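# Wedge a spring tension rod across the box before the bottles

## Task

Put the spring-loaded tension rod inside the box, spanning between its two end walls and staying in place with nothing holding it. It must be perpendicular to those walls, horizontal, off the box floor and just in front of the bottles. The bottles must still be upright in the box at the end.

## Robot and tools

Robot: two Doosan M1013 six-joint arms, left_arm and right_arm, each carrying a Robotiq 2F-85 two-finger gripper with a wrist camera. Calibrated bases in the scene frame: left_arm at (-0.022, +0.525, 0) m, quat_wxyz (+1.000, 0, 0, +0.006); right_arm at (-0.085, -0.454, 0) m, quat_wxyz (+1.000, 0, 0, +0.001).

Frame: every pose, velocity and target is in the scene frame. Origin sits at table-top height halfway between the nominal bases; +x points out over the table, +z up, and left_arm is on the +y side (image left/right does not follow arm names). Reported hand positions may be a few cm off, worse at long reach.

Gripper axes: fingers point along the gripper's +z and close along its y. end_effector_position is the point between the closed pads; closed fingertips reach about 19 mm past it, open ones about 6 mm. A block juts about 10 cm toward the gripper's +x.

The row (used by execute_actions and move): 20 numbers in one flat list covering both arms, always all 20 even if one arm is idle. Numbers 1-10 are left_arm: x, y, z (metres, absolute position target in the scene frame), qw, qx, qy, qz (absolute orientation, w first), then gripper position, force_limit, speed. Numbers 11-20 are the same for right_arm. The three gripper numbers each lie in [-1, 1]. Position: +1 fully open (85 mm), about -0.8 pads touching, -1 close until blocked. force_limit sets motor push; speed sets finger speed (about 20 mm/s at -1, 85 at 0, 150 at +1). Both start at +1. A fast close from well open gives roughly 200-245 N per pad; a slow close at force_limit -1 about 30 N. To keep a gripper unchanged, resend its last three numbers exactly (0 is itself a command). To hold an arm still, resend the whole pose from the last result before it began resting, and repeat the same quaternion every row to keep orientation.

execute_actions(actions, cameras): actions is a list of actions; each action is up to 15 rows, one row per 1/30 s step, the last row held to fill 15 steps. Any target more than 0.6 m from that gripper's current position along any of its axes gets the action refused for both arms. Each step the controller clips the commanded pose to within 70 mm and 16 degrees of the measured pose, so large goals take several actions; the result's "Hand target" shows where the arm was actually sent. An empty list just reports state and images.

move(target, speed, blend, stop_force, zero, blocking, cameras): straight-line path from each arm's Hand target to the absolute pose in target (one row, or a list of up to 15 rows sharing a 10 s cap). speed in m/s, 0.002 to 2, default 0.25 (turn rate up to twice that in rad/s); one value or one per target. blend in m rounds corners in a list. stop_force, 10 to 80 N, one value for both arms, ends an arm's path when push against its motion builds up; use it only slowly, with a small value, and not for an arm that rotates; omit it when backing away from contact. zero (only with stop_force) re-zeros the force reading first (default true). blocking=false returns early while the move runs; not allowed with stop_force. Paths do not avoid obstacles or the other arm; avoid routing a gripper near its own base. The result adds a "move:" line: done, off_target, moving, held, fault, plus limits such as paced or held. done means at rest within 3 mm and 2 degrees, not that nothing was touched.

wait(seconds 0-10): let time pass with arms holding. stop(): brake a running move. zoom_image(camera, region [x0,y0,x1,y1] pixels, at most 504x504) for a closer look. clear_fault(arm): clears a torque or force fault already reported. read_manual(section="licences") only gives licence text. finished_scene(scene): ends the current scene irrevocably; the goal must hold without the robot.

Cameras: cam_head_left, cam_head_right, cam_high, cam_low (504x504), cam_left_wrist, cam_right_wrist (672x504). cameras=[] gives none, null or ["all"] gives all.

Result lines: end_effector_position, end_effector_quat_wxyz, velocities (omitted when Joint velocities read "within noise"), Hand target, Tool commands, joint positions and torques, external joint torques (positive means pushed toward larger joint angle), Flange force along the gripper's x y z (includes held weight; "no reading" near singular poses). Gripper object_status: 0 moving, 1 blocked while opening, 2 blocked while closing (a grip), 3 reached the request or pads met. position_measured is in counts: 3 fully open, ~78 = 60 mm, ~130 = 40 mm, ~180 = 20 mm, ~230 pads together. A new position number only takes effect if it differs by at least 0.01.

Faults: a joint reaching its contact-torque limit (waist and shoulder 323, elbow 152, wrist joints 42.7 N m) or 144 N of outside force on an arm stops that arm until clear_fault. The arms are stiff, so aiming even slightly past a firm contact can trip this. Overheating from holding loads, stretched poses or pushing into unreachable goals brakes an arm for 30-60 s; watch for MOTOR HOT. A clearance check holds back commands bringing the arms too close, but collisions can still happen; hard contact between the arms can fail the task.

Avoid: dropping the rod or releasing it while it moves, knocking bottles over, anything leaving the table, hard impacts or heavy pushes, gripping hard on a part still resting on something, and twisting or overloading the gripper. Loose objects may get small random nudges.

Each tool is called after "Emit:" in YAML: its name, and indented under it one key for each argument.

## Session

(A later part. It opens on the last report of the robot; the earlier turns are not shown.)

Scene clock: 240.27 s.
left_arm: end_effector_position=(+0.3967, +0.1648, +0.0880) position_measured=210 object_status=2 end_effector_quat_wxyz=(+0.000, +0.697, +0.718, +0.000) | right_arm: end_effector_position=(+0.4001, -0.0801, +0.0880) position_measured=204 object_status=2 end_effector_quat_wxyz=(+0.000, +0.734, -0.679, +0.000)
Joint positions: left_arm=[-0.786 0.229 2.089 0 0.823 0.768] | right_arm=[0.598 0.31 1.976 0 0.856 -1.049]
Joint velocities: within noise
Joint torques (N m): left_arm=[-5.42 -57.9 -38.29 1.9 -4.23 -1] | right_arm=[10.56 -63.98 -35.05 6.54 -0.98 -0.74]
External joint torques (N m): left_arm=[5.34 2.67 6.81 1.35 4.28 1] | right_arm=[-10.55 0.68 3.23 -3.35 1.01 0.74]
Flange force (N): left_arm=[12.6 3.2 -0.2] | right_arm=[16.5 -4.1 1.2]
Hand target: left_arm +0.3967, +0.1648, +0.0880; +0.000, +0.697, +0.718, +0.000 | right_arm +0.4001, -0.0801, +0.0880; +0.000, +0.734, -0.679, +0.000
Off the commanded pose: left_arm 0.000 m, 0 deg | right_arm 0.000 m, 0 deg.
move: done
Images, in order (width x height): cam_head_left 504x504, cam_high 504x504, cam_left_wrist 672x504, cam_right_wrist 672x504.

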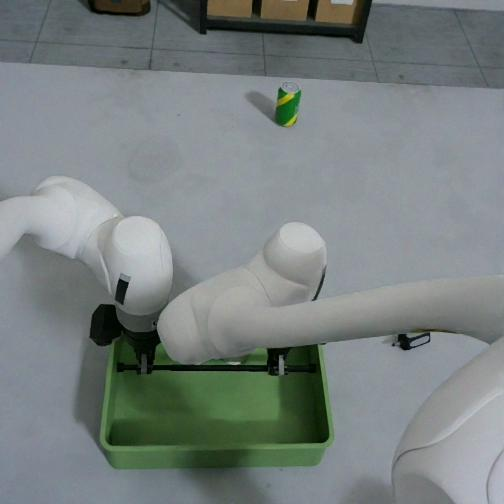

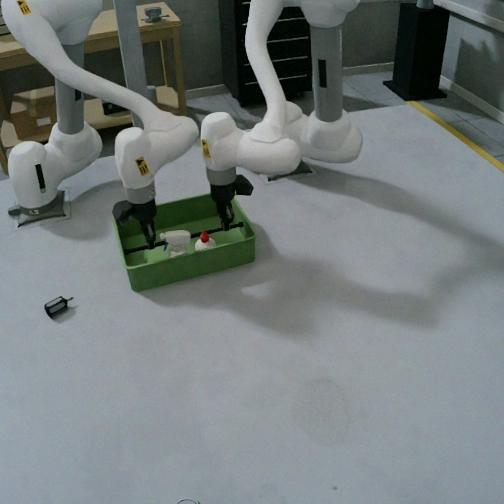

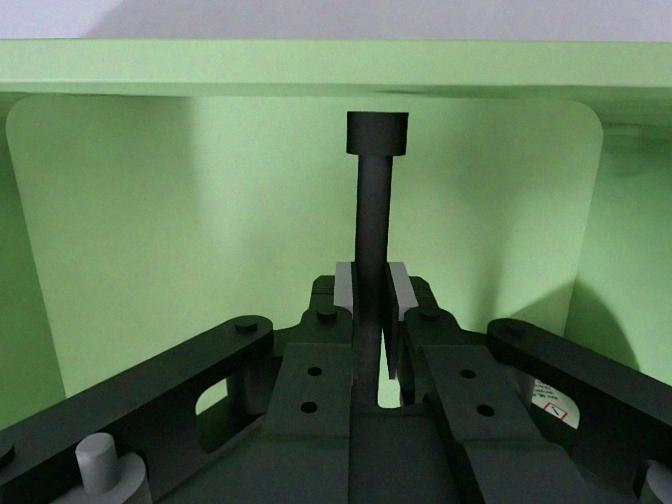

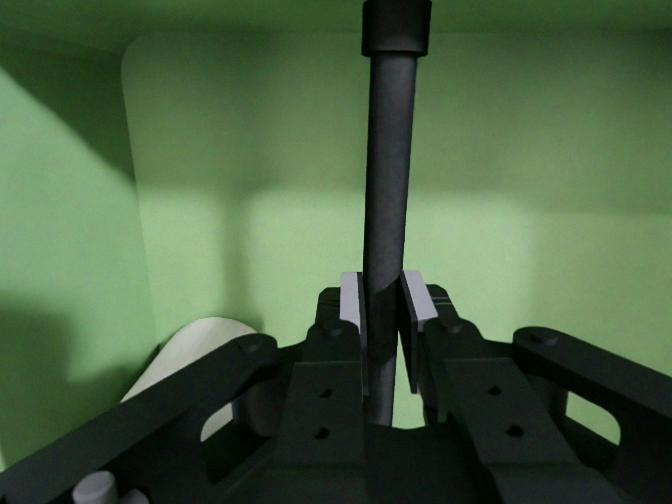

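Emit:
move:
  target: [0.3953,0.190,0.088,0,0.6965,0.7175,0,-1,1,-1,0.4015,-0.105,0.088,0,0.7343,-0.6788,0,-1,1,-1]
  speed: 0.007
  stop_force: 10
  cameras: ["cam_head_left","cam_high"]

Scene clock: 246.87 s.
left_arm: end_effector_position=(+0.3965, +0.1703, +0.0881) position_measured=210 object_status=2 end_effector_quat_wxyz=(+0.000, +0.697, +0.718, +0.000) | right_arm: end_effector_position=(+0.4005, -0.0856, +0.0881) position_measured=204 object_status=2 end_effector_quat_wxyz=(+0.000, +0.734, -0.679, +0.000)
Joint positions: left_arm=[-0.779 0.224 2.096 0 0.821 0.775] | right_arm=[0.59 0.306 1.982 0 0.854 -1.057]
Joint velocities: within noise
Joint torques (N m): left_arm=[1.57 -57.37 -30.66 4.57 -0.31 -0.98] | right_arm=[1.51 -63.76 -29.35 3.13 1.83 -0.65]
External joint torques (N m): left_arm=[-1.51 1.96 -0.96 -1.31 0.35 0.98] | right_arm=[-1.85 1.02 -2.48 0.06 -1.8 0.65]
Flange force (N): left_arm=[-3.7 2.7 1.1] | right_arm=[-1.0 -5.2 2.8]
Hand target: left_arm +0.3965, +0.1703, +0.0881; +0.000, +0.697, +0.718, +0.000 | right_arm +0.4005, -0.0857, +0.0880; +0.000, +0.734, -0.679, +0.000
Off the commanded pose: left_arm 0.020 m, 0 deg | right_arm 0.019 m, 0 deg.
move: contact (left_arm, right_arm)
Images, in order (width x height): cam_head_left 504x504, cam_high 504x504.

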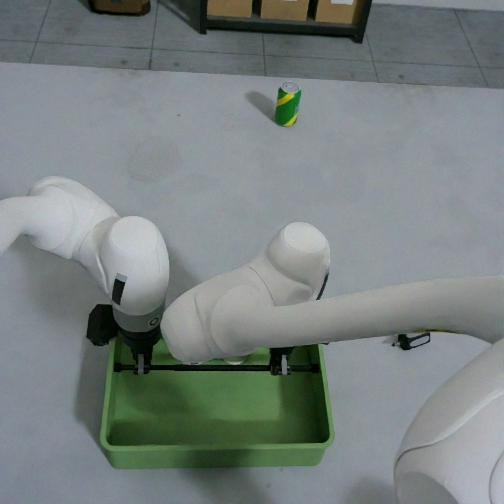

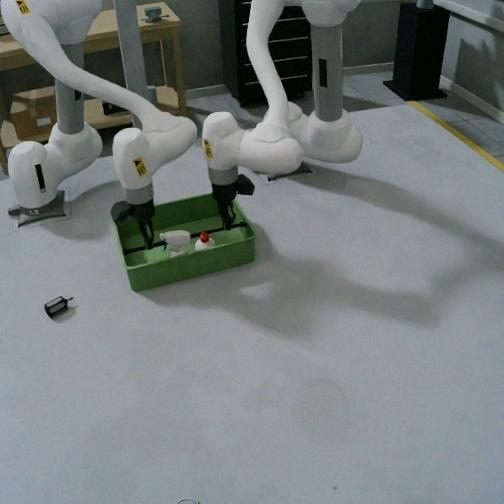

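Emit:
move:
  target:
    - [0.3965,0.1703,0.088,0,0.6965,0.7175,0,-0.35,1,-1,0.4005,-0.0857,0.088,0,0.7343,-0.6788,0,-0.35,1,-1]
    - [0.3965,0.1703,0.25,0,0.6965,0.7175,0,-0.35,1,-1,0.4005,-0.0857,0.25,0,0.7343,-0.6788,0,-0.35,1,-1]
    - [0.35,0.36,0.35,0,0.6965,0.7175,0,-0.35,1,-1,0.3,-0.32,0.35,0,0.7343,-0.6788,0,-0.35,1,-1]
  speed: [0.01,0.06,0.2]
  cameras: ["cam_head_left","cam_high","cam_low"]

Emit:
zoom_image:
  camera: "cam_head_left"
  region: [80, 290, 340, 490]

Scene clock: 259.27 s.
left_arm: end_effector_position=(+0.3499, +0.3600, +0.3499) position_measured=173 object_status=3 end_effector_quat_wxyz=(+0.000, +0.697, +0.718, +0.000) | right_arm: end_effector_position=(+0.3000, -0.3200, +0.3500) position_measured=173 object_status=3 end_effector_quat_wxyz=(+0.000, +0.734, -0.679, +0.000)
Joint positions: left_arm=[-0.515 -0.23 2.013 0 1.359 1.039] | right_arm=[0.248 -0.228 2.012 0 1.358 -1.4]
Joint velocities: within noise
Joint torques (N m): left_arm=[-1.39 -19.11 -37.9 5.04 0.53 -0.68] | right_arm=[-0.72 -19.11 -41.29 4.35 0.22 0.23]
External joint torques (N m): left_arm=[1.34 1.63 -4.04 -0.7 -0.5 0.68] | right_arm=[0.67 1.41 0.07 -0.23 -0.22 -0.23]
Flange force (N): left_arm=[0.7 10.0 -4.7] | right_arm=[-1.7 -2.2 1.0]
Hand target: left_arm +0.3500, +0.3600, +0.3500; +0.000, +0.697, +0.718, +0.000 | right_arm +0.3000, -0.3200, +0.3500; +0.000, +0.734, -0.679, +0.000
Off the commanded pose: left_arm 0.000 m, 0 deg | right_arm 0.000 m, 0 deg.
move: done
Images, in order (width x height): cam_head_left 504x504, cam_high 504x504, cam_low 504x504.

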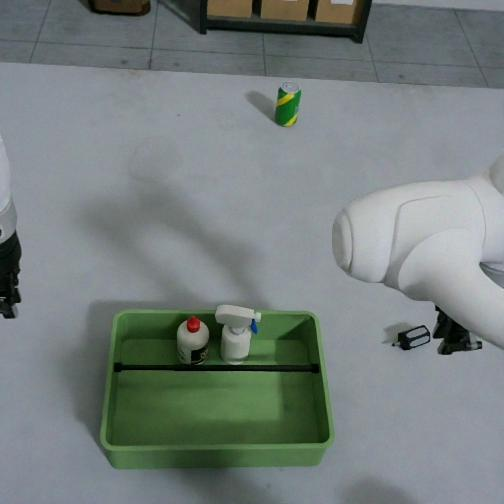

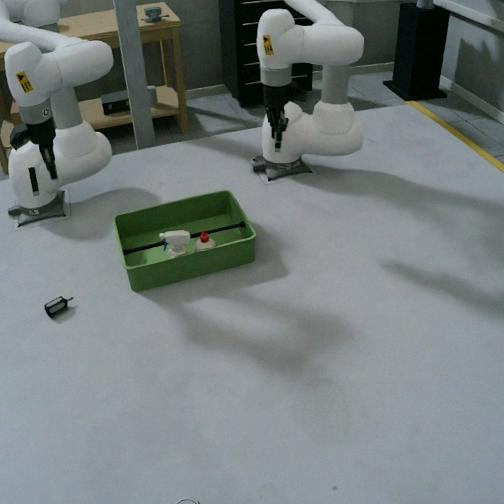

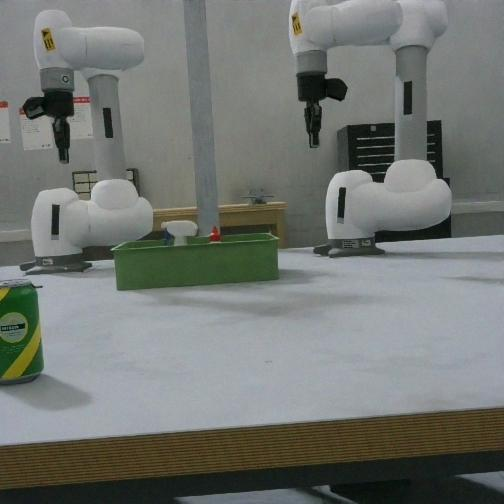

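Scaled by 1.938.

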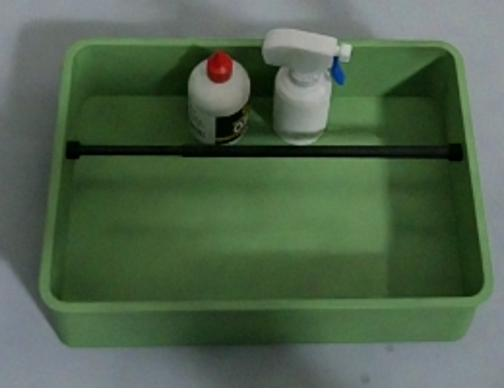

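Emit:
finished_scene:
  scene: 2

The scene is finished: the task was done.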